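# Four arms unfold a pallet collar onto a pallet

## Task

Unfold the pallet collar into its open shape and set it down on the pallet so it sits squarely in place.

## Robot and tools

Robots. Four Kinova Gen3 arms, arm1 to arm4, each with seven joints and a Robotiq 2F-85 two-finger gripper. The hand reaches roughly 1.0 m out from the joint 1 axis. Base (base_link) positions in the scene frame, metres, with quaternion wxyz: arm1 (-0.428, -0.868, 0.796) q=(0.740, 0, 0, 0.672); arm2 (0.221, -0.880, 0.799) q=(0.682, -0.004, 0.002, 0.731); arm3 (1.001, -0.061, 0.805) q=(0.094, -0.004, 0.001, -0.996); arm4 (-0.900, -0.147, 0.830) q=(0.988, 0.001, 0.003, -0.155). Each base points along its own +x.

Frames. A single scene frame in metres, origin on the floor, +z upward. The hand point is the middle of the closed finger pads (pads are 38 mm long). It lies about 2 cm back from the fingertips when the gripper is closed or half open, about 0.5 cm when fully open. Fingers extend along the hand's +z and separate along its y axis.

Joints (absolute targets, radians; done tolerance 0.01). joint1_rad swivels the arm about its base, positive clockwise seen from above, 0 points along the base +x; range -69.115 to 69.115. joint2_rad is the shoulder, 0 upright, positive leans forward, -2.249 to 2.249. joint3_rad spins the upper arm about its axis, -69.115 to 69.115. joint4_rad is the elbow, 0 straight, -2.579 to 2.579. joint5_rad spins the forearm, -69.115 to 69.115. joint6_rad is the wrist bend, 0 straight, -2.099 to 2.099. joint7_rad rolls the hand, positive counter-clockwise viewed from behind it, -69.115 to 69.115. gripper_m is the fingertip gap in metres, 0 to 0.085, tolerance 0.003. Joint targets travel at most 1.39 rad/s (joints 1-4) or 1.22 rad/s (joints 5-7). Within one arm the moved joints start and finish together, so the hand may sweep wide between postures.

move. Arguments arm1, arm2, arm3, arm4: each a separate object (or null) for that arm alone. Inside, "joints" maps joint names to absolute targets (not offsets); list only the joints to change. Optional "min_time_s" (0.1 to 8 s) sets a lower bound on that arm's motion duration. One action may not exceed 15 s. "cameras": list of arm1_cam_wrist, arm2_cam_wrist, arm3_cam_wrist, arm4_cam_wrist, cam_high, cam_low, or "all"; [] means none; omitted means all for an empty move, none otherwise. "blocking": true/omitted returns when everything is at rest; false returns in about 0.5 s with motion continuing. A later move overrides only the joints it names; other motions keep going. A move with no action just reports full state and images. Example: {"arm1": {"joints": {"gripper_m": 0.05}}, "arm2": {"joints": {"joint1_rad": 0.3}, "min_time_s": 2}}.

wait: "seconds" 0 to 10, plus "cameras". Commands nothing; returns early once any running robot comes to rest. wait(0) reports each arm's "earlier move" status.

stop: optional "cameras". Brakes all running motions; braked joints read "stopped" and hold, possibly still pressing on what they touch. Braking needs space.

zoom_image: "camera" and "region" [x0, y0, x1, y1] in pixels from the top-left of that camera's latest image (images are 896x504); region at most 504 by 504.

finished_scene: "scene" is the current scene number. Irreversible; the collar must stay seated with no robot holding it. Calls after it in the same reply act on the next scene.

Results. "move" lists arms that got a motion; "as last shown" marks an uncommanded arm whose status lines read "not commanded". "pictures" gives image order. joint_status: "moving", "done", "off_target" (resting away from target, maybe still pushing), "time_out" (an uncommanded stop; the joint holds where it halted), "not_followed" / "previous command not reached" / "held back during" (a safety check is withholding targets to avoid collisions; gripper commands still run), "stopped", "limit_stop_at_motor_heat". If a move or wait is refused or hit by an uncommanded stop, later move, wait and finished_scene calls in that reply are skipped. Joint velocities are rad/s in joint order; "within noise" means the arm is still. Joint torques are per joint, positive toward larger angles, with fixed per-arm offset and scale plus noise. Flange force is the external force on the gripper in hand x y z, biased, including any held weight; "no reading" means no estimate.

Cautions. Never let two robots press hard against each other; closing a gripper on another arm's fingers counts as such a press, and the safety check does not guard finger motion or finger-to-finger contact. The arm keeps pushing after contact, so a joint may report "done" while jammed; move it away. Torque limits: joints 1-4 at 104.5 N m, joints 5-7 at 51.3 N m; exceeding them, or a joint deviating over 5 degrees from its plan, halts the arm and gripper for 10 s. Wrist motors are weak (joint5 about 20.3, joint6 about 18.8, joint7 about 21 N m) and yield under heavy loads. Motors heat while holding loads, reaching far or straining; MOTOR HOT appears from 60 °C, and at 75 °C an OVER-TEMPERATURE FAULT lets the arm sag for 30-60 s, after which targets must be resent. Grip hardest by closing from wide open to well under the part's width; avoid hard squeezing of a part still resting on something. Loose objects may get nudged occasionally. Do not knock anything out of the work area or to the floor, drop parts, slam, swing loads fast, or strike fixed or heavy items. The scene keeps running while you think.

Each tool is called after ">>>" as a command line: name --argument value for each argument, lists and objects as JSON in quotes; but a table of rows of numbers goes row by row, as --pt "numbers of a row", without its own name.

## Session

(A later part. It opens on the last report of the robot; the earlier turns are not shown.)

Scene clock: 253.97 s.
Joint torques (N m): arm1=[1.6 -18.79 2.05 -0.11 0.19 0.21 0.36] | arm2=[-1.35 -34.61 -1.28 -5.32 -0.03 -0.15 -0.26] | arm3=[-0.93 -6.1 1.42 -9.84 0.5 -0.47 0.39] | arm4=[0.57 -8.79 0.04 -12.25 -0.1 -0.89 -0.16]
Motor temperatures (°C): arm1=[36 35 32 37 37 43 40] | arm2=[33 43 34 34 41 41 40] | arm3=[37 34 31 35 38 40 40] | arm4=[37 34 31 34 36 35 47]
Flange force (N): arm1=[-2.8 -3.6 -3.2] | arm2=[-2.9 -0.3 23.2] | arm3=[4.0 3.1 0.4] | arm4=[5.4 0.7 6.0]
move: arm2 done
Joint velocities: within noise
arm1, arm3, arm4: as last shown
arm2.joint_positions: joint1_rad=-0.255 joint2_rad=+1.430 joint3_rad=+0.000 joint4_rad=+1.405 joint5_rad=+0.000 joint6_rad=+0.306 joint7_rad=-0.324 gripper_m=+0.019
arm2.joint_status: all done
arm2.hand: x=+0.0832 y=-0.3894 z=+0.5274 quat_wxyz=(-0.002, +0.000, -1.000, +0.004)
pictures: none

>>> move --arm2 '{"joints":{"joint2_rad":1.433,"joint4_rad":1.4032,"joint6_rad":0.3054},"min_time_s":0.5}'

>>> move --arm2 '{"joints":{"gripper_m":0.05}}'

>>> move --arm2 '{"joints":{"joint2_rad":1.2519,"joint4_rad":1.5263,"joint6_rad":0.3634},"min_time_s":1}'

>>> move --arm2 '{"joints":{"joint1_rad":-0.0239,"joint2_rad":1.237,"joint4_rad":1.5981,"joint6_rad":0.3065,"joint7_rad":-0.0932},"min_time_s":1}' --cameras '["arm2_cam_wrist","cam_low","arm3_cam_wrist"]'

Scene clock: 256.87 s.
Joint torques (N m): arm1=[1.65 -18.93 1.88 -0.15 0.13 0.24 0.34] | arm2=[-1.1 -34.1 -0.98 -5.27 0.04 -0.16 -0.26] | arm3=[-1.09 -6.02 1.47 -9.81 0.49 -0.54 0.41] | arm4=[0.6 -8.79 -0.01 -12.19 -0.11 -0.88 -0.18]
Motor temperatures (°C): arm1=[36 35 32 37 37 43 40] | arm2=[33 43 34 34 41 41 40] | arm3=[37 34 31 35 38 40 40] | arm4=[37 34 31 34 36 35 47]
Flange force (N): arm1=[-2.9 -3.4 -2.9] | arm2=[-2.5 -0.7 22.1] | arm3=[4.0 3.1 0.1] | arm4=[5.2 0.5 5.9]
move: arm2 done
Joint velocities: within noise
arm1, arm3, arm4: as last shown
arm2.joint_positions: joint1_rad=-0.255 joint2_rad=+1.433 joint3_rad=+0.000 joint4_rad=+1.403 joint5_rad=+0.000 joint6_rad=+0.305 joint7_rad=-0.324 gripper_m=+0.019
arm2.joint_status: all done
arm2.hand: x=+0.0832 y=-0.3894 z=+0.5262 quat_wxyz=(-0.002, +0.000, -1.000, +0.004)
pictures: none

Scene clock: 257.73 s.
Joint torques (N m): arm1=[0.99 -19.14 1.03 -0.32 -0.01 0.07 0.27] | arm2=[0.23 -23.81 0.6 -3.19 0.36 0.05 -0.28] | arm3=[-0.9 -6.05 1.5 -9.78 0.56 -0.55 0.38] | arm4=[0.58 -8.79 0 -12.21 -0.09 -0.91 -0.18]
Motor temperatures (°C): arm1=[36 35 32 37 37 43 40] | arm2=[33 43 34 34 41 41 40] | arm3=[37 34 31 35 38 40 40] | arm4=[37 34 31 34 36 35 47]
Flange force (N): arm1=[-1.5 -2.7 -2.9] | arm2=[0.0 -1.5 2.4] | arm3=[3.8 3.2 0.0] | arm4=[5.2 0.5 5.9]
move: arm2 done
Joint velocities: within noise
arm1, arm3, arm4: as last shown
arm2.joint_positions: joint1_rad=-0.255 joint2_rad=+1.433 joint3_rad=+0.000 joint4_rad=+1.403 joint5_rad=+0.000 joint6_rad=+0.305 joint7_rad=-0.324 gripper_m=+0.050
arm2.joint_status: all done
arm2.hand: x=+0.0832 y=-0.3894 z=+0.5262 quat_wxyz=(-0.002, +0.000, -1.000, +0.004)
pictures: none

Scene clock: 259.07 s.
Joint torques (N m): arm1=[1.06 -19.1 1.08 -0.52 0.03 0.06 0.27] | arm2=[0.23 -23.54 0.54 -3.71 0.36 0.03 -0.28] | arm3=[-0.97 -6.13 1.52 -9.86 0.52 -0.54 0.41] | arm4=[0.59 -8.84 0.02 -12.23 -0.11 -0.89 -0.16]
Motor temperatures (°C): arm1=[36 35 32 37 37 43 40] | arm2=[33 43 34 34 41 41 40] | arm3=[37 34 31 35 38 40 40] | arm4=[37 34 31 34 36 35 47]
Flange force (N): arm1=[-2.0 -2.2 -3.3] | arm2=[0.0 -1.3 2.7] | arm3=[3.9 3.3 0.3] | arm4=[5.2 0.7 6.0]
move: arm2 done
Joint velocities: within noise
arm1: as last shown
arm2.joint_positions: joint1_rad=-0.255 joint2_rad=+1.252 joint3_rad=+0.000 joint4_rad=+1.526 joint5_rad=+0.000 joint6_rad=+0.363 joint7_rad=-0.324 gripper_m=+0.050
arm2.joint_status: all done
arm2.hand: x=+0.0829 y=-0.3888 z=+0.6063 quat_wxyz=(-0.002, +0.000, -1.000, +0.004)
arm3.joint_positions: joint1_rad=+0.211 joint2_rad=-0.100 joint3_rad=+0.000 joint4_rad=+1.600 joint5_rad=+0.000 joint6_rad=+1.290 joint7_rad=+1.571 gripper_m=+0.085
arm3.joint_status: not commanded
arm3.hand: x=+0.6262 y=-0.0283 z=+1.2411 quat_wxyz=(+0.002, -0.984, +0.011, +0.179)
arm4.joint_positions: joint1_rad=-0.400 joint2_rad=-0.100 joint3_rad=+0.000 joint4_rad=+1.600 joint5_rad=+0.000 joint6_rad=+1.290 joint7_rad=+1.571 gripper_m=+0.085
arm4.joint_status: not commanded
arm4.hand: x=-0.5181 y=-0.1390 z=+1.2615 quat_wxyz=(-0.172, +0.044, -0.984, -0.009)
pictures: none

Scene clock: 260.40 s.
Joint torques (N m): arm1=[0.98 -19.06 1.05 -0.53 0.05 0.05 0.23] | arm2=[0.21 -22.79 0.6 -3.09 0.33 0.11 -0.26] | arm3=[-0.99 -6.14 1.47 -9.84 0.58 -0.55 0.31] | arm4=[0.54 -8.79 0.02 -12.23 -0.12 -0.9 -0.16]
Motor temperatures (°C): arm1=[36 35 32 37 37 43 40] | arm2=[33 43 34 34 41 41 40] | arm3=[37 34 31 35 38 40 40] | arm4=[37 34 31 34 36 35 47]
Flange force (N): arm1=[-1.8 -2.1 -3.4] | arm2=[0.2 -1.2 2.6] | arm3=[3.9 2.8 0.2] | arm4=[5.3 0.6 5.9]
move: arm2 done
Joint velocities: within noise
arm1, arm3, arm4: as last shown
arm2.joint_positions: joint1_rad=-0.024 joint2_rad=+1.237 joint3_rad=+0.000 joint4_rad=+1.598 joint5_rad=+0.000 joint6_rad=+0.307 joint7_rad=-0.093 gripper_m=+0.050
arm2.joint_status: all done
arm2.hand: x=+0.2012 y=-0.3888 z=+0.6068 quat_wxyz=(-0.002, +0.000, -1.000, +0.004)
pictures: arm2_cam_wrist, arm3_cam_wrist, cam_low

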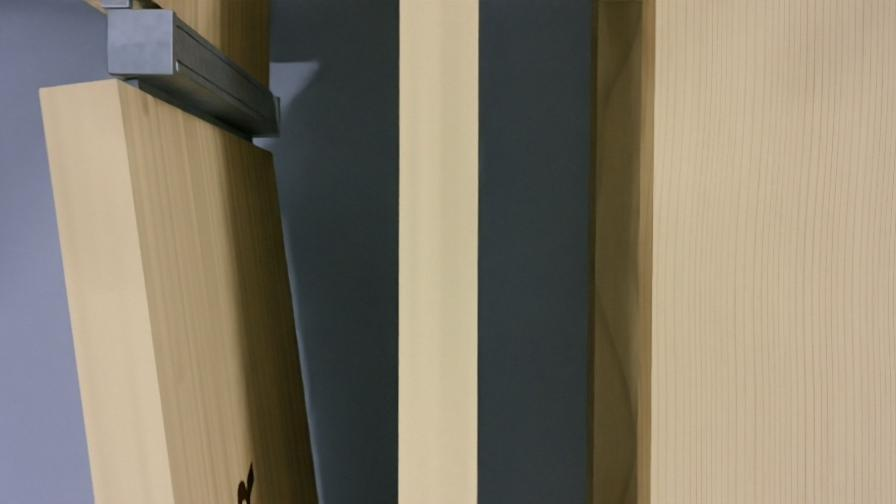

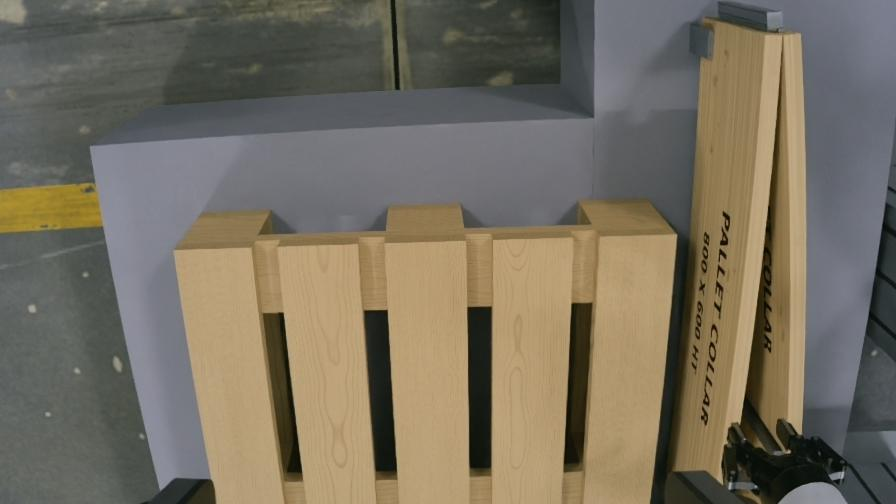

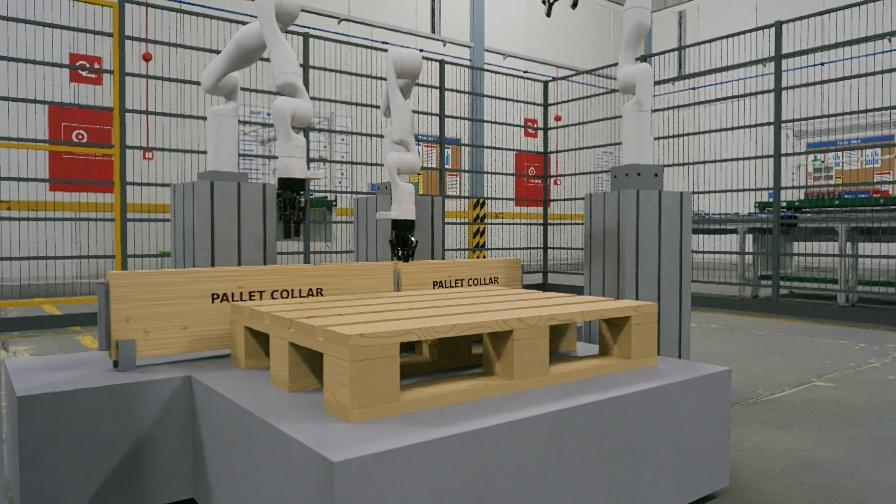

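>>> move --arm2 '{"joints":{"joint1_rad":-0.0239,"joint2_rad":1.4631,"joint4_rad":1.442,"joint6_rad":0.2365,"joint7_rad":-0.0932},"min_time_s":1.5}'

>>> move --arm2 '{"joints":{"gripper_m":0.012}}' --cameras '["cam_low","arm2_cam_wrist"]'

>>> zoom_image --camera "cam_low" --region '[240, 200, 440, 300]'

Scene clock: 263.93 s.
Joint torques (N m): arm1=[1.06 -19.17 1.06 -0.47 0.01 -0.03 0.3] | arm2=[0.21 -23.18 0.59 -2.5 0.35 0.11 -0.28] | arm3=[-0.92 -6.08 1.43 -9.88 0.5 -0.5 0.35] | arm4=[0.54 -8.81 0.02 -12.24 -0.1 -0.9 -0.18]
Motor temperatures (°C): arm1=[36 35 32 37 37 43 40] | arm2=[33 43 34 34 41 41 40] | arm3=[37 34 31 35 38 40 40] | arm4=[37 34 31 34 36 35 47]
Flange force (N): arm1=[-1.8 -2.6 -3.1] | arm2=[0.2 -1.5 2.3] | arm3=[4.1 3.0 0.4] | arm4=[5.3 0.5 6.0]
move: arm2 done
Joint velocities: within noise
arm1, arm3, arm4: as last shown
arm2.joint_positions: joint1_rad=-0.024 joint2_rad=+1.463 joint3_rad=+0.000 joint4_rad=+1.442 joint5_rad=+0.000 joint6_rad=+0.236 joint7_rad=-0.093 gripper_m=+0.050
arm2.joint_status: all done
arm2.hand: x=+0.2016 y=-0.3900 z=+0.5083 quat_wxyz=(-0.002, +0.000, -1.000, +0.004)
pictures: none

Scene clock: 264.73 s.
Joint torques (N m): arm1=[1.22 -19.38 1.24 -0.98 0.04 -0.36 0.28] | arm2=[-0.3 -18.66 0.19 -1.88 0.79 0.21 0.19] | arm3=[-0.96 -6.14 1.51 -9.83 0.54 -0.54 0.4] | arm4=[0.59 -8.8 -0.01 -12.27 -0.11 -0.89 -0.18]
Motor temperatures (°C): arm1=[36 35 32 37 37 43 40] | arm2=[33 43 34 34 41 41 40] | arm3=[37 34 31 35 38 40 40] | arm4=[37 34 31 34 36 35 47]
Flange force (N): arm1=[-2.4 -2.2 -3.7] | arm2=[0.1 -2.0 -6.9] | arm3=[3.8 3.2 0.2] | arm4=[5.4 0.5 6.1]
move: arm2 off_target
Joint velocities: within noise
arm1.joint_positions: joint1_rad=+0.374 joint2_rad=+1.446 joint3_rad=+0.000 joint4_rad=+1.579 joint5_rad=+0.000 joint6_rad=+0.117 joint7_rad=+3.612 gripper_m=+0.019
arm1.joint_status: not commanded
arm1.hand: x=-0.2001 y=-0.4742 z=+0.5092 quat_wxyz=(+0.000, +1.000, +0.000, +0.000)
arm2.joint_positions: joint1_rad=-0.024 joint2_rad=+1.463 joint3_rad=+0.000 joint4_rad=+1.442 joint5_rad=+0.000 joint6_rad=+0.236 joint7_rad=-0.093 gripper_m=+0.019
arm2.joint_status: gripper_m off_target (ended at +0.019, target +0.012)
arm2.hand: x=+0.2016 y=-0.3900 z=+0.5083 quat_wxyz=(-0.002, +0.000, -1.000, +0.004)
arm3, arm4: as last shown
pictures: arm2_cam_wrist, cam_low

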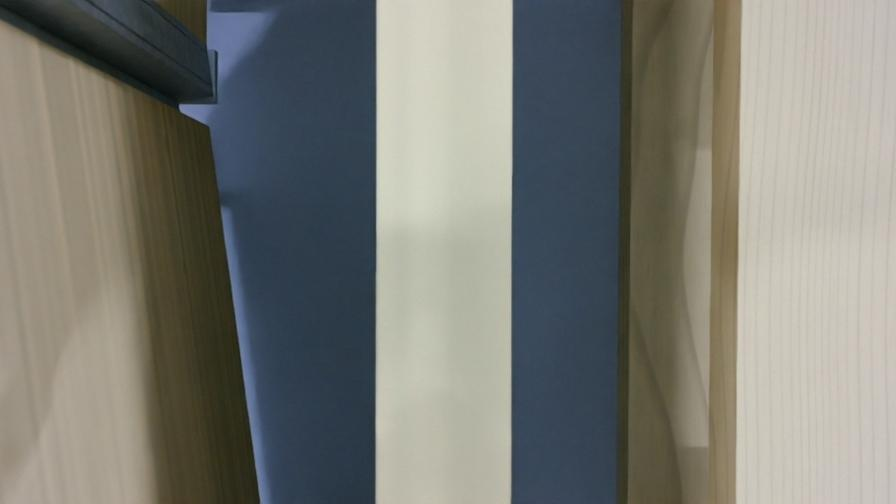

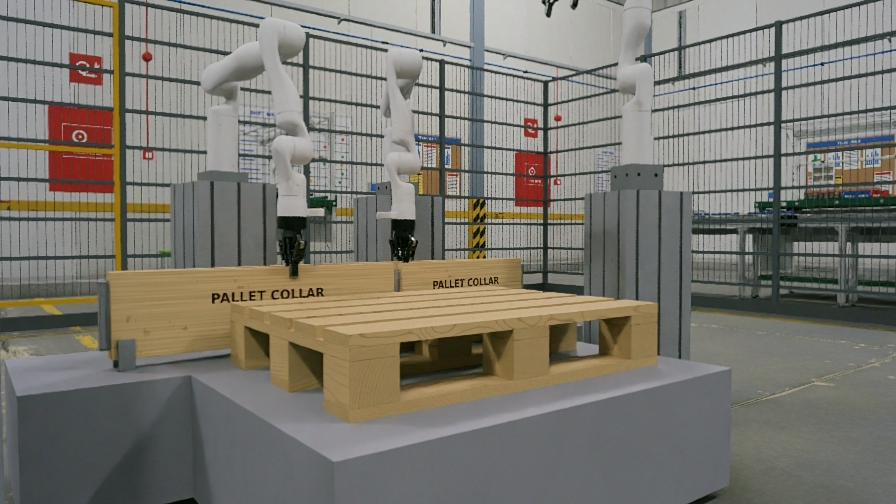

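Scaled by 2.520 from the camera's image (finer frame: 1280x720).

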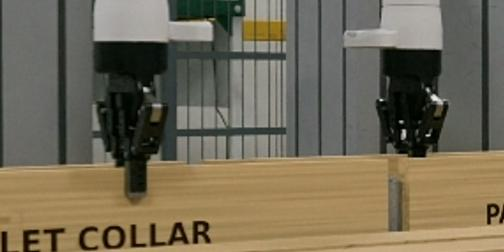

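>>> move --arm1 '{"joints":{"joint2_rad":1.3044,"joint4_rad":1.6831,"joint6_rad":0.1541},"min_time_s":2}' --arm2 '{"joints":{"joint2_rad":1.3244,"joint4_rad":1.5469,"joint6_rad":0.2703},"min_time_s":2}' --cameras '["cam_low"]'

Scene clock: 272.97 s.
Joint torques (N m): arm1=[1.22 -35 1.07 -3.26 -0.19 -0.46 0.09] | arm2=[-1.2 -36.05 -0.62 -5.13 0.19 -0.17 -0.21] | arm3=[-0.97 -6.07 1.51 -9.87 0.54 -0.5 0.41] | arm4=[0.57 -8.82 0 -12.26 -0.1 -0.88 -0.18]
Motor temperatures (°C): arm1=[36 35 32 37 37 43 40] | arm2=[33 43 34 34 41 41 40] | arm3=[37 34 31 35 38 40 40] | arm4=[37 34 31 34 36 35 47]
Flange force (N): arm1=[-2.5 -1.4 30.5] | arm2=[-2.5 -0.6 28.7] | arm3=[4.1 3.2 0.4] | arm4=[5.3 0.5 6.1]
move: arm1 done; arm2 done
Joint velocities: within noise
arm1.joint_positions: joint1_rad=+0.374 joint2_rad=+1.304 joint3_rad=+0.000 joint4_rad=+1.683 joint5_rad=+0.000 joint6_rad=+0.154 joint7_rad=+3.612 gripper_m=+0.019
arm1.joint_status: all done
arm1.hand: x=-0.2001 y=-0.4741 z=+0.5692 quat_wxyz=(+0.000, +1.000, +0.000, +0.000)
arm2.joint_positions: joint1_rad=-0.024 joint2_rad=+1.324 joint3_rad=+0.000 joint4_rad=+1.547 joint5_rad=+0.000 joint6_rad=+0.270 joint7_rad=-0.093 gripper_m=+0.019
arm2.joint_status: all done
arm2.hand: x=+0.2014 y=-0.3895 z=+0.5684 quat_wxyz=(-0.002, +0.000, -1.000, +0.004)
arm3, arm4: as last shown

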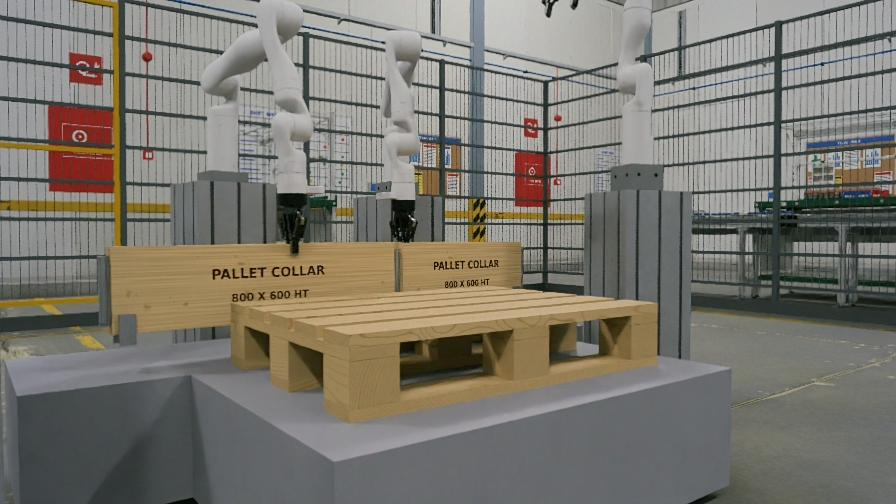

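>>> move --arm1 '{"joints":{"joint2_rad":1.0097,"joint4_rad":1.815,"joint6_rad":0.3169},"min_time_s":2.5}' --arm2 '{"joints":{"joint2_rad":1.0439,"joint4_rad":1.6773,"joint6_rad":0.4204},"min_time_s":2.5}'

>>> move --arm1 '{"joints":{"joint1_rad":0.323,"joint2_rad":1.0549,"joint4_rad":1.6318,"joint6_rad":0.4549,"joint7_rad":3.5608},"min_time_s":1.5}' --arm2 '{"joints":{"joint1_rad":-0.0143,"joint2_rad":1.1085,"joint4_rad":1.4537,"joint6_rad":0.5794,"joint7_rad":-0.0836},"min_time_s":1.5}'

>>> move --arm1 '{"joints":{"joint1_rad":0.2817,"joint2_rad":1.1161,"joint4_rad":1.4266,"joint6_rad":0.5989,"joint7_rad":3.5195},"min_time_s":1.5}' --arm2 '{"joints":{"joint1_rad":-0.0065,"joint2_rad":1.1941,"joint4_rad":1.1981,"joint6_rad":0.7494,"joint7_rad":-0.0757},"min_time_s":1.5}'

>>> move --arm1 '{"joints":{"joint1_rad":0.2473,"joint2_rad":1.1968,"joint4_rad":1.1879,"joint6_rad":0.7569,"joint7_rad":3.4851},"min_time_s":1.5}' --arm2 '{"joints":{"joint1_rad":0.0,"joint2_rad":1.3113,"joint4_rad":0.8823,"joint6_rad":0.948,"joint7_rad":-0.0693},"min_time_s":1.5}' --cameras '["all"]'

Scene clock: 277.50 s.
Joint torques (N m): arm1=[0.71 -33.89 0.11 -5.87 -0.32 -0.5 0.05] | arm2=[-0.61 -34.9 0.26 -7.31 0.4 0.15 -0.17] | arm3=[-0.98 -6.12 1.48 -9.9 0.51 -0.5 0.4] | arm4=[0.6 -8.79 0.02 -12.21 -0.11 -0.89 -0.19]
Motor temperatures (°C): arm1=[36 36 32 37 37 43 40] | arm2=[33 43 34 34 41 41 40] | arm3=[37 34 31 35 38 40 40] | arm4=[37 34 31 34 36 35 47]
Flange force (N): arm1=[-1.0 -1.9 30.2] | arm2=[-1.3 -0.6 28.9] | arm3=[4.1 3.2 0.5] | arm4=[5.2 0.6 5.9]
move: arm1 done; arm2 done
Joint velocities: within noise
arm1.joint_positions: joint1_rad=+0.374 joint2_rad=+1.010 joint3_rad=+0.000 joint4_rad=+1.815 joint5_rad=+0.000 joint6_rad=+0.317 joint7_rad=+3.612 gripper_m=+0.019
arm1.joint_status: all done
arm1.hand: x=-0.2001 y=-0.4741 z=+0.6943 quat_wxyz=(+0.000, +1.000, +0.000, +0.000)
arm2.joint_positions: joint1_rad=-0.024 joint2_rad=+1.044 joint3_rad=+0.000 joint4_rad=+1.677 joint5_rad=+0.000 joint6_rad=+0.420 joint7_rad=-0.093 gripper_m=+0.019
arm2.joint_status: all done
arm2.hand: x=+0.2008 y=-0.3885 z=+0.6933 quat_wxyz=(-0.002, +0.000, -1.000, +0.004)
arm3, arm4: as last shown
pictures: none

Scene clock: 279.33 s.
Joint torques (N m): arm1=[-0.71 -37.08 -1.17 -7.71 -0.18 -0.31 0.42] | arm2=[0.89 -37.9 1.89 -9.6 0.68 0.08 -0.33] | arm3=[-0.95 -6.07 1.54 -9.86 0.52 -0.52 0.39] | arm4=[0.57 -8.78 0 -12.25 -0.13 -0.88 -0.16]
Motor temperatures (°C): arm1=[35 36 32 37 37 43 40] | arm2=[33 43 34 34 41 41 40] | arm3=[37 34 31 35 38 40 40] | arm4=[37 34 31 34 36 35 47]
Flange force (N): arm1=[1.6 -2.4 30.9] | arm2=[1.1 -0.4 27.9] | arm3=[4.1 3.3 0.3] | arm4=[5.4 0.6 6.0]
move: arm1 done; arm2 done
Joint velocities: within noise
arm1.joint_positions: joint1_rad=+0.323 joint2_rad=+1.055 joint3_rad=+0.000 joint4_rad=+1.632 joint5_rad=+0.000 joint6_rad=+0.455 joint7_rad=+3.561 gripper_m=+0.019
arm1.joint_status: all done
arm1.hand: x=-0.2002 y=-0.4174 z=+0.6943 quat_wxyz=(+0.000, +1.000, +0.000, +0.000)
arm2.joint_positions: joint1_rad=-0.014 joint2_rad=+1.109 joint3_rad=+0.000 joint4_rad=+1.454 joint5_rad=+0.000 joint6_rad=+0.579 joint7_rad=-0.084 gripper_m=+0.019
arm2.joint_status: all done
arm2.hand: x=+0.2009 y=-0.3318 z=+0.6928 quat_wxyz=(-0.002, +0.000, -1.000, +0.004)
arm3, arm4: as last shown
pictures: none

Scene clock: 281.17 s.
Joint torques (N m): arm1=[-0.82 -40.15 -1.32 -9.91 -0.31 -0.29 0.46] | arm2=[0.98 -41.21 1.97 -11.79 0.81 0.16 -0.38] | arm3=[-0.95 -6.18 1.44 -9.9 0.6 -0.52 0.39] | arm4=[0.56 -8.79 -0.02 -12.24 -0.09 -0.89 -0.18]
Motor temperatures (°C): arm1=[35 36 32 37 37 43 40] | arm2=[33 43 34 34 41 41 40] | arm3=[37 34 31 35 38 40 40] | arm4=[37 34 31 34 36 35 47]
Flange force (N): arm1=[1.8 -2.8 30.7] | arm2=[1.1 -0.1 27.9] | arm3=[4.0 3.0 0.5] | arm4=[5.3 0.5 6.0]
move: arm1 done; arm2 done
Joint velocities: within noise
arm1.joint_positions: joint1_rad=+0.282 joint2_rad=+1.116 joint3_rad=+0.000 joint4_rad=+1.427 joint5_rad=+0.000 joint6_rad=+0.599 joint7_rad=+3.519 gripper_m=+0.019
arm1.joint_status: all done
arm1.hand: x=-0.2001 y=-0.3609 z=+0.6942 quat_wxyz=(+0.000, +1.000, +0.000, +0.000)
arm2.joint_positions: joint1_rad=-0.006 joint2_rad=+1.194 joint3_rad=+0.000 joint4_rad=+1.198 joint5_rad=+0.000 joint6_rad=+0.749 joint7_rad=-0.076 gripper_m=+0.019
arm2.joint_status: all done
arm2.hand: x=+0.2009 y=-0.2751 z=+0.6924 quat_wxyz=(-0.002, +0.000, -1.000, +0.004)
arm3, arm4: as last shown
pictures: none

Scene clock: 283.00 s.
Joint torques (N m): arm1=[-0.73 -43.57 -1.22 -12.25 -0.4 -0.39 0.52] | arm2=[0.88 -44.71 1.81 -14.06 0.8 0.22 -0.38] | arm3=[-0.95 -6.11 1.5 -9.95 0.51 -0.49 0.46] | arm4=[0.57 -8.79 0 -12.2 -0.12 -0.89 -0.17]
Motor temperatures (°C): arm1=[35 36 32 37 37 43 39] | arm2=[33 44 34 34 41 41 40] | arm3=[37 34 31 35 38 40 40] | arm4=[37 34 31 34 36 35 47]
Flange force (N): arm1=[1.6 -3.6 30.7] | arm2=[0.8 0.1 28.0] | arm3=[4.3 3.5 0.6] | arm4=[5.2 0.6 5.9]
move: arm1 done; arm2 done
Joint velocities: within noise
arm1.joint_positions: joint1_rad=+0.247 joint2_rad=+1.197 joint3_rad=+0.000 joint4_rad=+1.188 joint5_rad=+0.000 joint6_rad=+0.757 joint7_rad=+3.485 gripper_m=+0.019
arm1.joint_status: all done
arm1.hand: x=-0.2000 y=-0.3041 z=+0.6943 quat_wxyz=(+0.000, +1.000, +0.000, +0.000)
arm2.joint_positions: joint1_rad=+0.000 joint2_rad=+1.311 joint3_rad=+0.000 joint4_rad=+0.882 joint5_rad=+0.000 joint6_rad=+0.948 joint7_rad=-0.069 gripper_m=+0.019
arm2.joint_status: all done
arm2.hand: x=+0.2009 y=-0.2185 z=+0.6918 quat_wxyz=(-0.002, +0.000, -1.000, +0.004)
arm3.joint_positions: joint1_rad=+0.211 joint2_rad=-0.100 joint3_rad=+0.000 joint4_rad=+1.600 joint5_rad=+0.000 joint6_rad=+1.290 joint7_rad=+1.571 gripper_m=+0.085
arm3.joint_status: not commanded
arm3.hand: x=+0.6262 y=-0.0283 z=+1.2411 quat_wxyz=(+0.002, -0.984, +0.011, +0.179)
arm4.joint_positions: joint1_rad=-0.400 joint2_rad=-0.100 joint3_rad=+0.000 joint4_rad=+1.600 joint5_rad=+0.000 joint6_rad=+1.290 joint7_rad=+1.571 gripper_m=+0.085
arm4.joint_status: not commanded
arm4.hand: x=-0.5181 y=-0.1390 z=+1.2615 quat_wxyz=(-0.172, +0.044, -0.984, -0.009)
pictures: arm1_cam_wrist, arm2_cam_wrist, arm3_cam_wrist, arm4_cam_wrist, cam_high, cam_low

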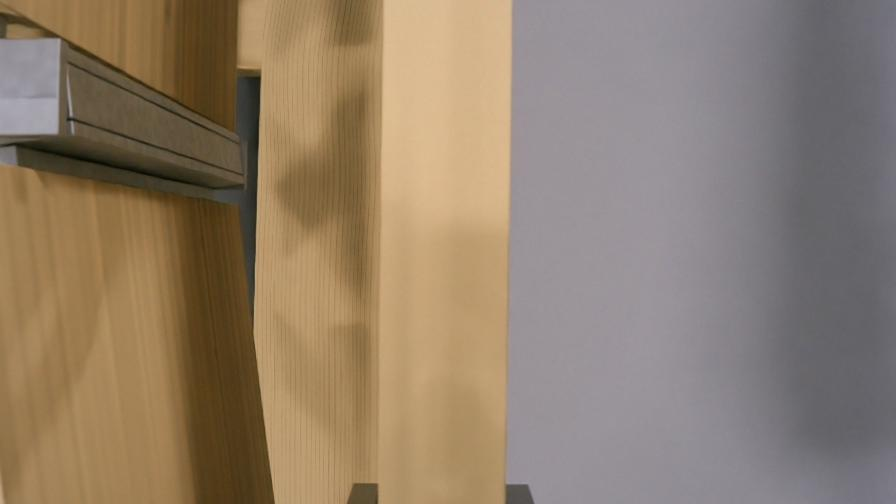

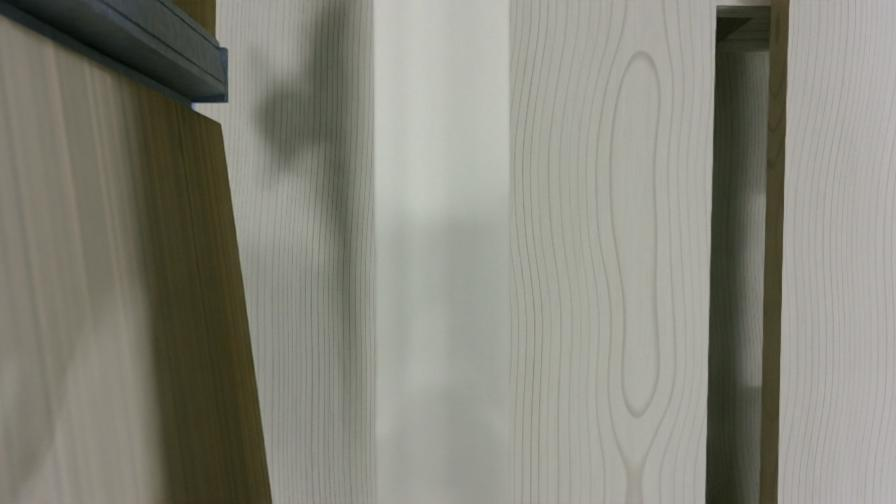

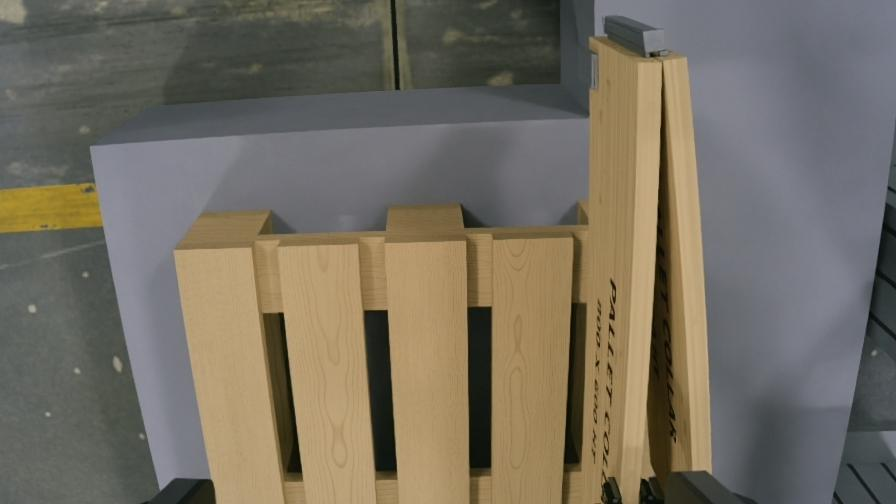

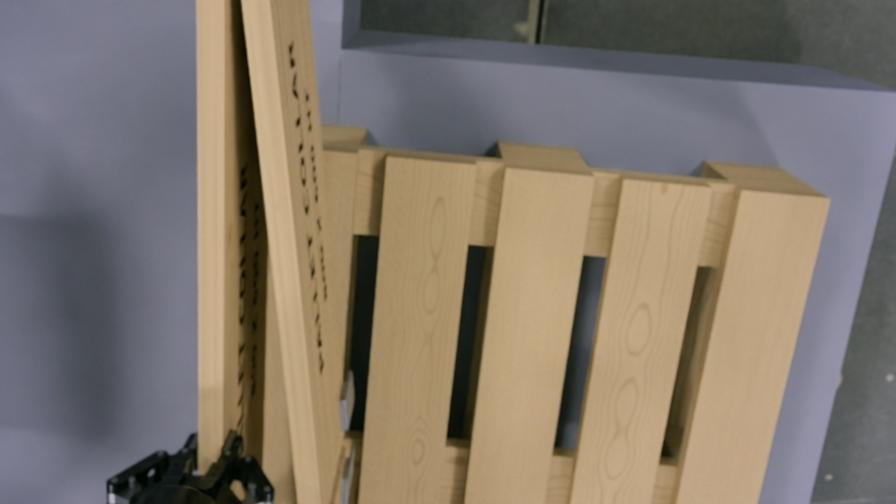

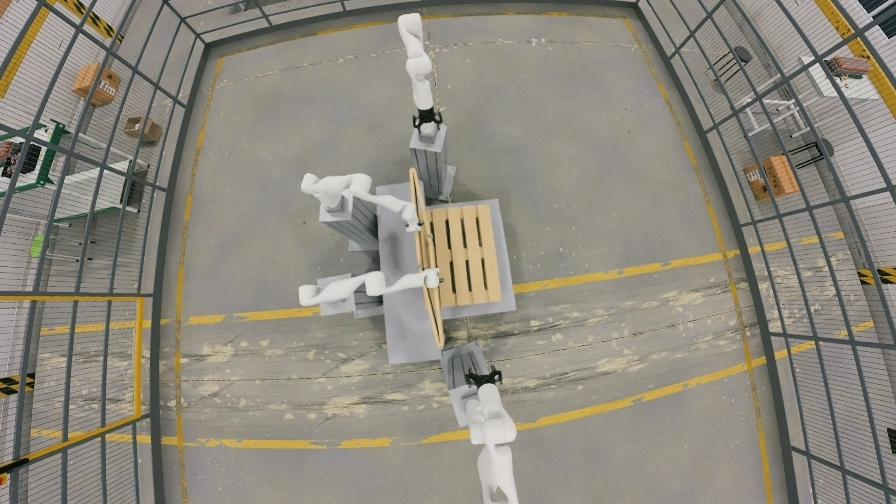

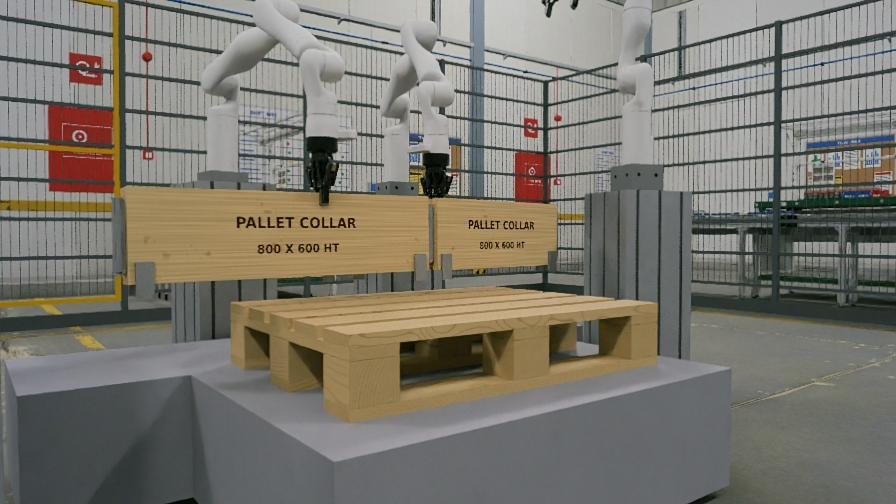

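>>> move --arm3 '{"joints":{"joint1_rad":-0.1765,"joint2_rad":1.1948,"joint3_rad":0,"joint4_rad":0.8104,"joint5_rad":0,"joint6_rad":1.1364,"joint7_rad":1.3458,"gripper_m":0.06}}' --arm4 '{"joints":{"joint1_rad":-0.1738,"joint2_rad":0.9332,"joint3_rad":0,"joint4_rad":1.5744,"joint5_rad":0,"joint6_rad":0.634,"joint7_rad":1.8478,"gripper_m":0.06}}' --cameras '["arm3_cam_wrist","arm4_cam_wrist","cam_high"]'

Scene clock: 292.13 s.
Joint torques (N m): arm1=[-0.75 -43.54 -1.32 -12.33 -0.41 -0.38 0.44] | arm2=[0.83 -44.75 1.8 -14.08 0.82 0.23 -0.35] | arm3=[-0.79 -25.29 1.98 -8.08 0.56 0.46 0.4] | arm4=[0.58 -22 0.4 -7.28 -0.09 0.16 -0.17]
Motor temperatures (°C): arm1=[35 37 32 38 37 43 39] | arm2=[33 45 34 34 41 41 40] | arm3=[37 34 31 35 38 40 40] | arm4=[37 34 31 34 36 35 47]
Flange force (N): arm1=[1.6 -3.1 30.6] | arm2=[0.7 0.0 28.1] | arm3=[5.7 -2.0 -1.3] | arm4=[7.2 3.4 0.6]
move: arm3 done; arm4 done
Joint velocities: within noise
arm1, arm2: as last shown
arm2.hand: x=+0.2009 y=-0.2185 z=+0.6919 quat_wxyz=(-0.002, +0.000, -1.000, +0.004)
arm3.joint_positions: joint1_rad=-0.176 joint2_rad=+1.195 joint3_rad=+0.000 joint4_rad=+0.810 joint5_rad=+0.000 joint6_rad=+1.136 joint7_rad=+1.346 gripper_m=+0.060
arm3.joint_status: all done
arm3.hand: x=+0.3600 y=-0.2796 z=+0.8053 quat_wxyz=(+0.001, -0.998, -0.070, +0.004)
arm4.joint_positions: joint1_rad=-0.174 joint2_rad=+0.933 joint3_rad=+0.000 joint4_rad=+1.574 joint5_rad=+0.000 joint6_rad=+0.634 joint7_rad=+1.848 gripper_m=+0.060
arm4.joint_status: all done
arm4.hand: x=-0.3838 y=-0.2433 z=+0.7979 quat_wxyz=(+0.002, +0.070, -0.998, -0.001)

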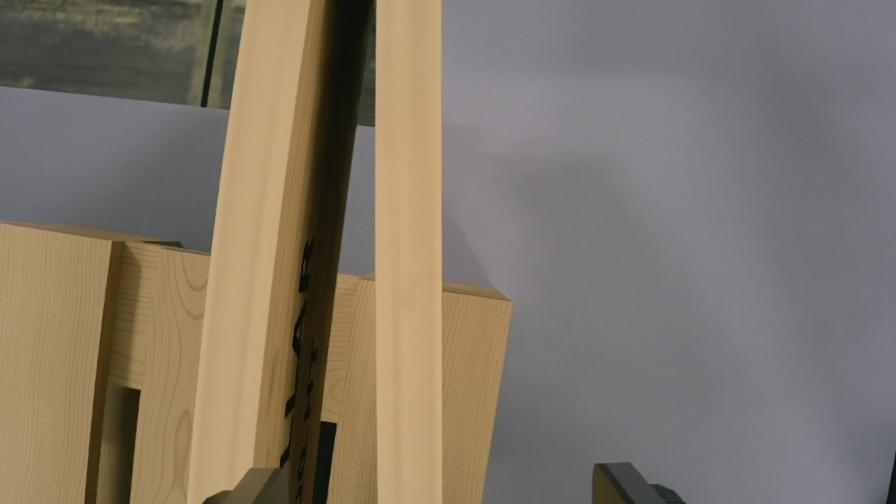

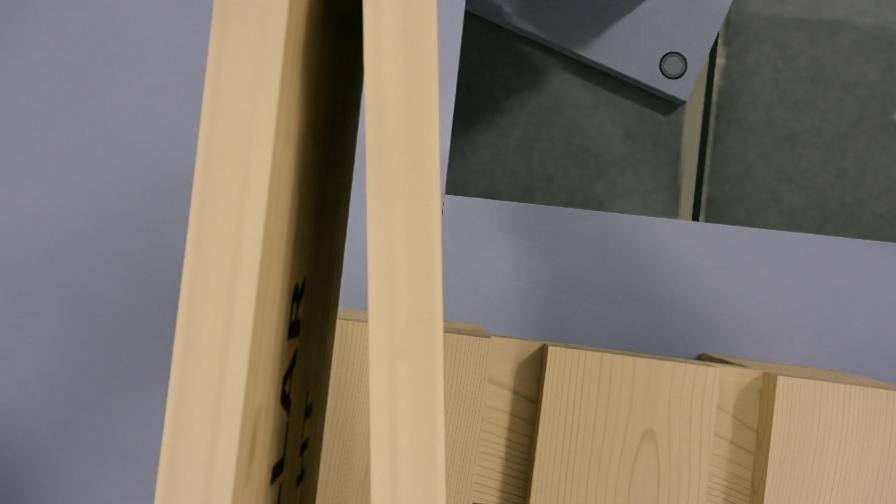

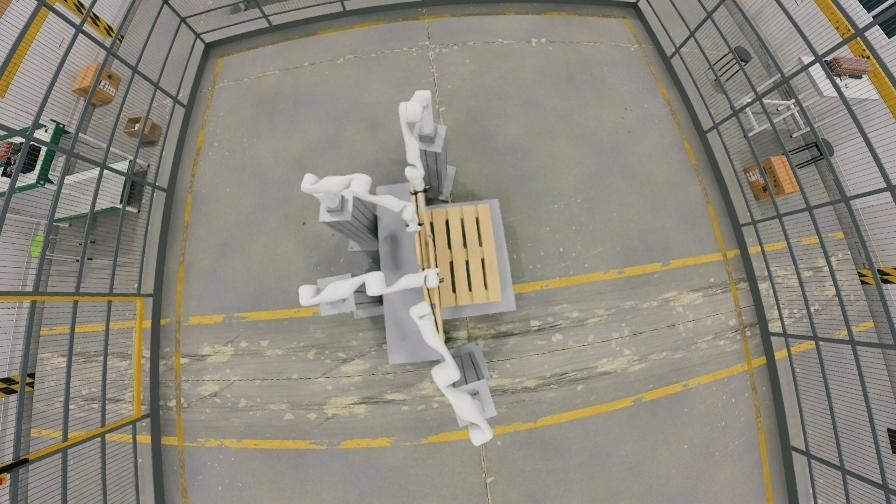

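>>> zoom_image --camera "arm3_cam_wrist" --region '[340, 200, 480, 300]'

>>> zoom_image --camera "arm4_cam_wrist" --region '[330, 200, 470, 300]'

>>> zoom_image --camera "arm3_cam_wrist" --region '[180, 420, 720, 504]'

Scaled by 3.600 from the camera's image (finer frame: 1280x720).

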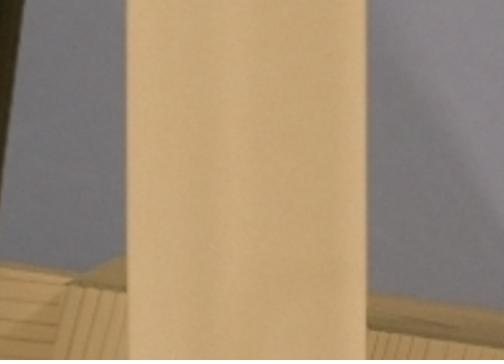

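Scaled by 3.600 from the camera's image (finer frame: 1280x720).

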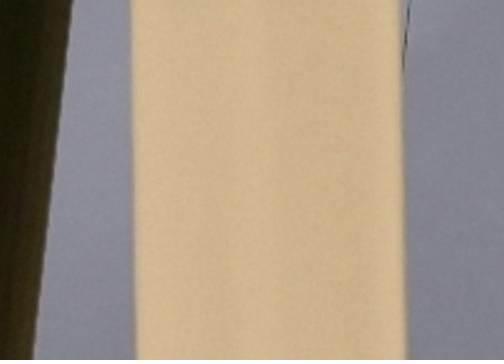

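Region (180, 420, 720, 504) is 540x84 pixels. A region can be at most 504 by 504 pixels.

>>> move --arm3 '{"joints":{"joint1_rad":-0.1649,"joint2_rad":1.2821,"joint4_rad":0.8153,"joint6_rad":1.0442,"joint7_rad":1.3573,"gripper_m":0.05}}' --arm4 '{"joints":{"joint1_rad":-0.1473,"joint2_rad":1.0439,"joint4_rad":1.5436,"joint6_rad":0.5541,"joint7_rad":1.8743,"gripper_m":0.05}}' --cameras '["arm3_cam_wrist","arm4_cam_wrist"]'

>>> zoom_image --camera "arm3_cam_wrist" --region '[330, 200, 470, 300]'

>>> zoom_image --camera "arm4_cam_wrist" --region '[380, 200, 520, 300]'

Scene clock: 302.50 s.
Joint torques (N m): arm1=[-0.68 -43.58 -1.32 -12.28 -0.38 -0.38 0.48] | arm2=[0.84 -44.75 1.77 -14.06 0.83 0.23 -0.37] | arm3=[-0.87 -25.53 2.05 -7.7 0.55 0.45 0.39] | arm4=[0.58 -22.61 0.43 -6.66 -0.06 0.13 -0.17]
Motor temperatures (°C): arm1=[35 39 32 38 37 43 39] | arm2=[33 46 34 34 41 41 40] | arm3=[37 35 31 35 38 40 40] | arm4=[37 34 31 34 36 35 47]
Flange force (N): arm1=[1.5 -3.5 30.7] | arm2=[0.7 0.1 28.1] | arm3=[5.4 -2.0 -1.8] | arm4=[7.2 3.6 -0.3]
move: arm3 done; arm4 done
Joint velocities: within noise
arm1, arm2: as last shown
arm3.joint_positions: joint1_rad=-0.165 joint2_rad=+1.282 joint3_rad=+0.000 joint4_rad=+0.815 joint5_rad=+0.000 joint6_rad=+1.044 joint7_rad=+1.357 gripper_m=+0.050
arm3.joint_status: all done
arm3.hand: x=+0.3583 y=-0.2716 z=+0.7449 quat_wxyz=(+0.001, -0.998, -0.070, +0.004)
arm4.joint_positions: joint1_rad=-0.147 joint2_rad=+1.044 joint3_rad=+0.000 joint4_rad=+1.544 joint5_rad=+0.000 joint6_rad=+0.554 joint7_rad=+1.874 gripper_m=+0.050
arm4.joint_status: all done
arm4.hand: x=-0.3821 y=-0.2576 z=+0.7449 quat_wxyz=(+0.002, +0.070, -0.998, -0.001)

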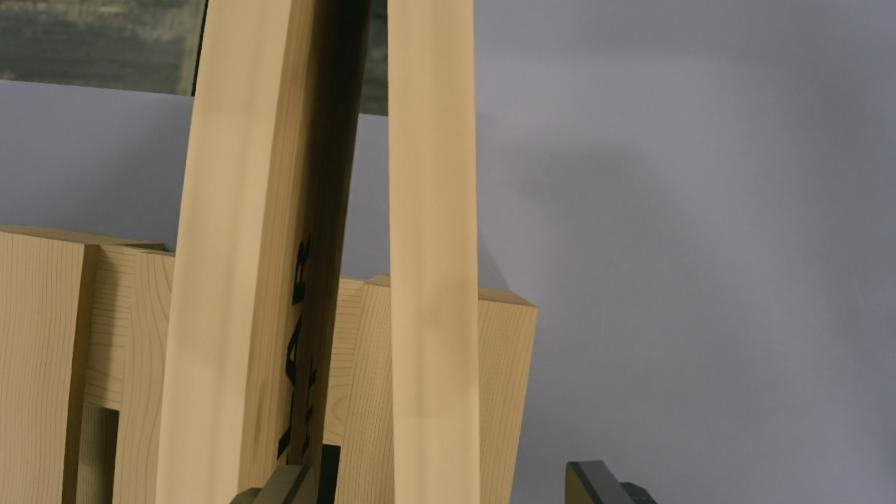

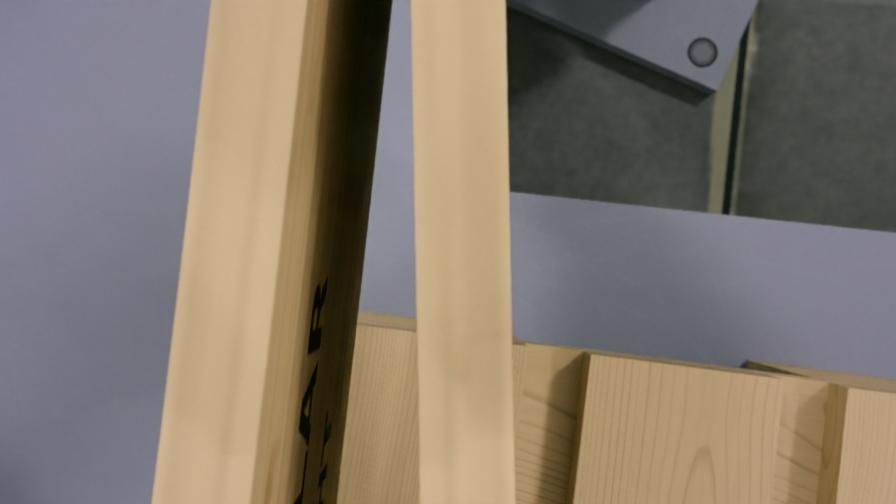

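Scaled by 3.600 from the camera's image (finer frame: 1280x720).

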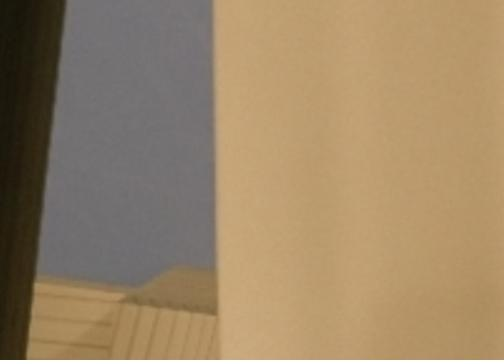

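Scaled by 3.600 from the camera's image (finer frame: 1280x720).

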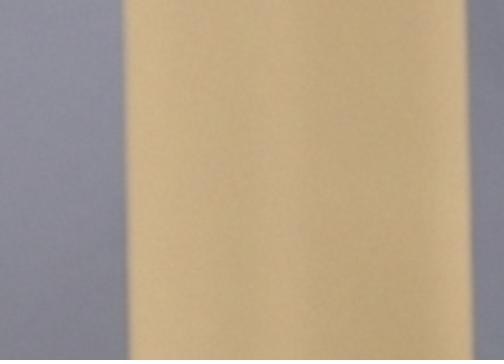

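>>> move --arm4 '{"joints":{"joint7_rad":-1.2673}}' --cameras '["arm4_cam_wrist"]'

>>> zoom_image --camera "arm4_cam_wrist" --region '[330, 380, 570, 504]'

Scene clock: 313.53 s.
Joint torques (N m): arm1=[-0.69 -43.56 -1.26 -12.28 -0.42 -0.37 0.49] | arm2=[0.89 -44.72 1.79 -14.05 0.82 0.22 -0.38] | arm3=[-0.84 -25.65 2.05 -7.75 0.56 0.47 0.38] | arm4=[0.59 -22.73 0.47 -6.77 -0.09 0.05 -0.16]
Motor temperatures (°C): arm1=[35 40 32 38 37 43 39] | arm2=[33 48 34 35 41 41 40] | arm3=[37 35 31 35 38 40 40] | arm4=[37 34 31 34 36 35 47]
Flange force (N): arm1=[1.5 -3.4 30.7] | arm2=[0.8 0.2 28.1] | arm3=[5.4 -2.0 -1.6] | arm4=[-7.2 -3.6 -0.3]
move: arm4 done
Joint velocities: within noise
arm1, arm2, arm3: as last shown
arm4.joint_positions: joint1_rad=-0.147 joint2_rad=+1.044 joint3_rad=+0.000 joint4_rad=+1.544 joint5_rad=+0.000 joint6_rad=+0.554 joint7_rad=-1.267 gripper_m=+0.050
arm4.joint_status: all done
arm4.hand: x=-0.3821 y=-0.2576 z=+0.7449 quat_wxyz=(+0.001, -0.998, -0.070, +0.002)

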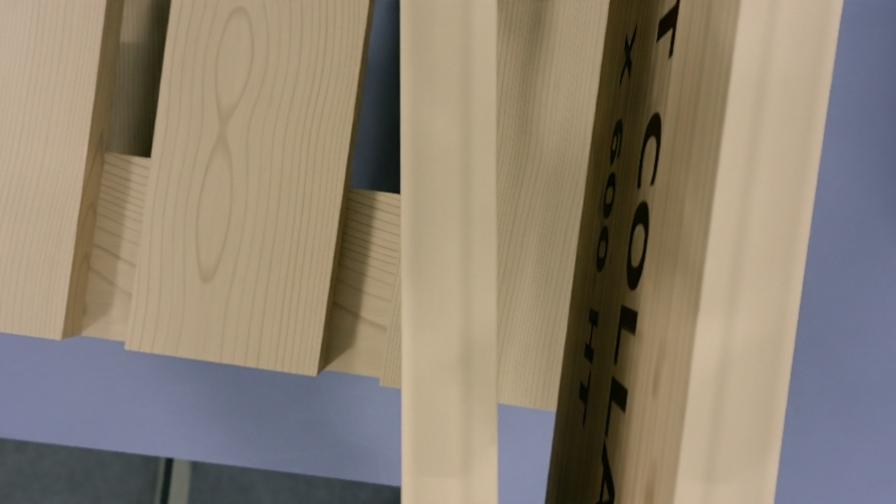

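Scaled by 2.100 from the camera's image (finer frame: 1280x720).

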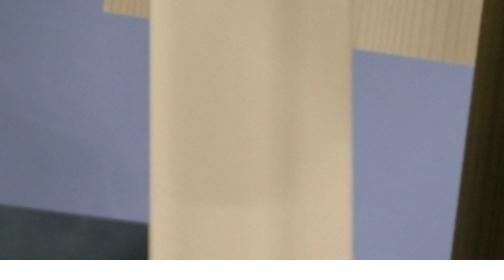

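>>> move --arm3 '{"joints":{"joint1_rad":-0.1649,"joint2_rad":1.3916,"joint4_rad":0.7699,"joint6_rad":0.9801,"joint7_rad":1.3713},"min_time_s":1.5}' --arm4 '{"joints":{"joint1_rad":-0.1506,"joint2_rad":1.1574,"joint4_rad":1.5102,"joint6_rad":0.474,"joint7_rad":-1.2566},"min_time_s":1.5}' --cameras '["arm3_cam_wrist","arm4_cam_wrist","cam_low"]'

>>> zoom_image --camera "cam_low" --region '[100, 120, 600, 300]'

Scene clock: 319.27 s.
Joint torques (N m): arm1=[-0.71 -43.51 -1.25 -12.25 -0.38 -0.37 0.47] | arm2=[0.89 -44.73 1.76 -14.08 0.8 0.25 -0.39] | arm3=[-0.81 -25.85 2.06 -7.43 0.57 0.47 0.45] | arm4=[0.56 -23.05 0.48 -6.16 -0.09 0.03 -0.18]
Motor temperatures (°C): arm1=[35 41 32 38 37 43 39] | arm2=[33 48 34 35 41 41 40] | arm3=[37 35 31 35 38 40 40] | arm4=[37 35 31 34 36 35 47]
Flange force (N): arm1=[1.6 -3.4 30.6] | arm2=[0.8 -0.1 28.1] | arm3=[5.6 -1.8 -2.2] | arm4=[-7.4 -3.7 -1.3]
move: arm3 done; arm4 done
Joint velocities: within noise
arm1, arm2: as last shown
arm3.joint_positions: joint1_rad=-0.165 joint2_rad=+1.392 joint3_rad=+0.000 joint4_rad=+0.770 joint5_rad=+0.000 joint6_rad=+0.980 joint7_rad=+1.371 gripper_m=+0.050
arm3.joint_status: all done
arm3.hand: x=+0.3578 y=-0.2715 z=+0.6830 quat_wxyz=(+0.001, -0.997, -0.077, +0.004)
arm4.joint_positions: joint1_rad=-0.151 joint2_rad=+1.157 joint3_rad=+0.000 joint4_rad=+1.510 joint5_rad=+0.000 joint6_rad=+0.474 joint7_rad=-1.257 gripper_m=+0.050
arm4.joint_status: all done
arm4.hand: x=-0.3823 y=-0.2558 z=+0.6900 quat_wxyz=(+0.001, -0.997, -0.077, +0.002)

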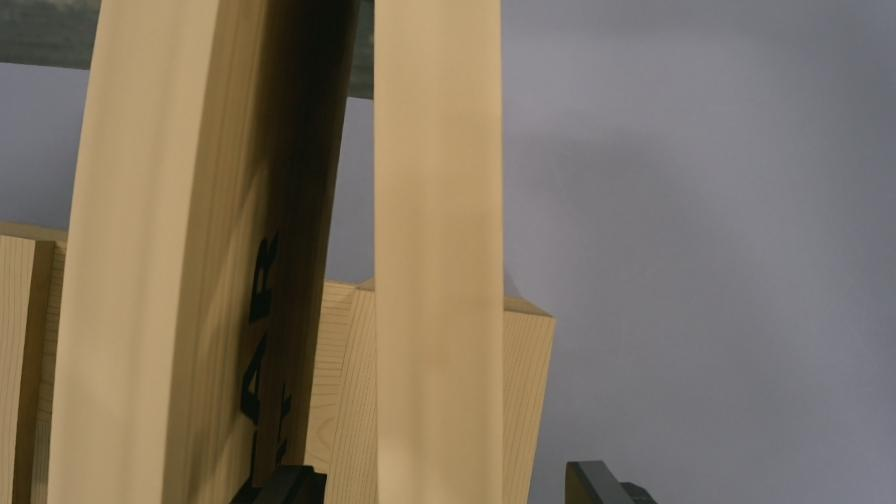

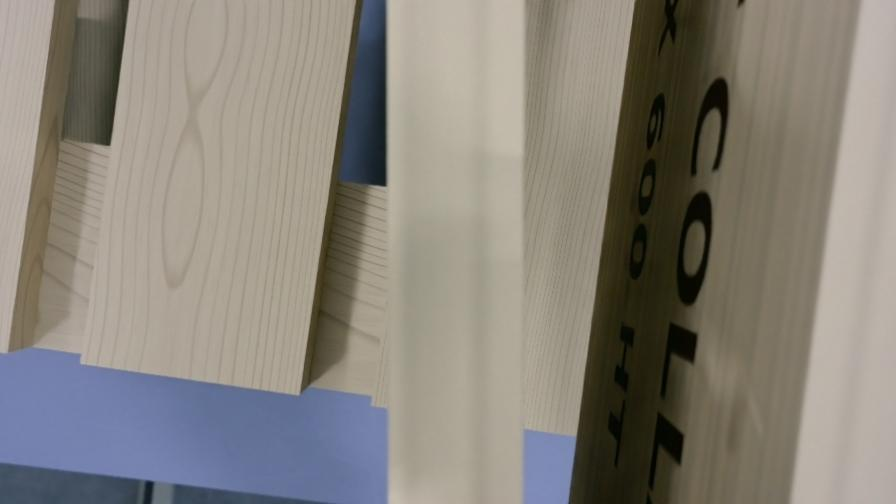

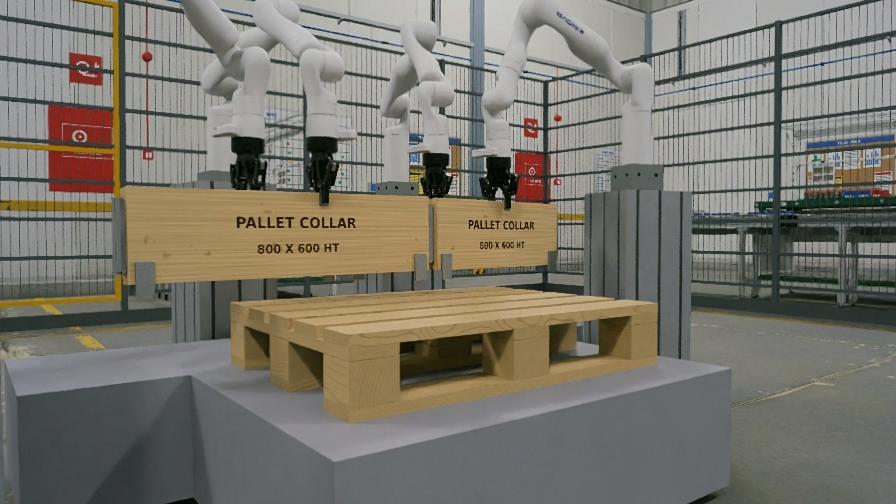

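Scaled by 1.008 from the camera's image (finer frame: 1280x720).

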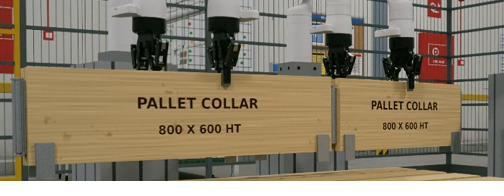

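>>> zoom_image --camera "cam_low" --region '[420, 170, 570, 280]'

>>> zoom_image --camera "cam_low" --region '[110, 150, 290, 300]'

Scaled by 3.360 from the camera's image (finer frame: 1280x720).

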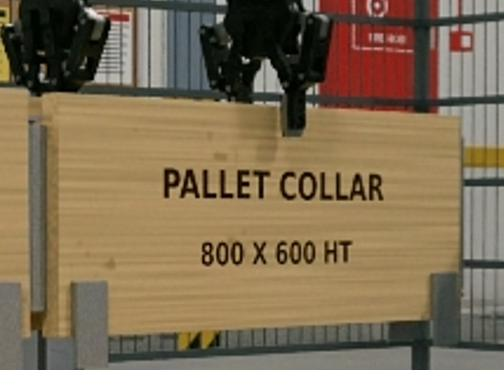

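Scaled by 2.800 from the camera's image (finer frame: 1280x720).

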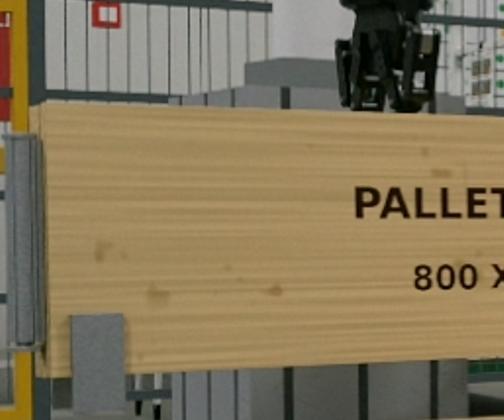

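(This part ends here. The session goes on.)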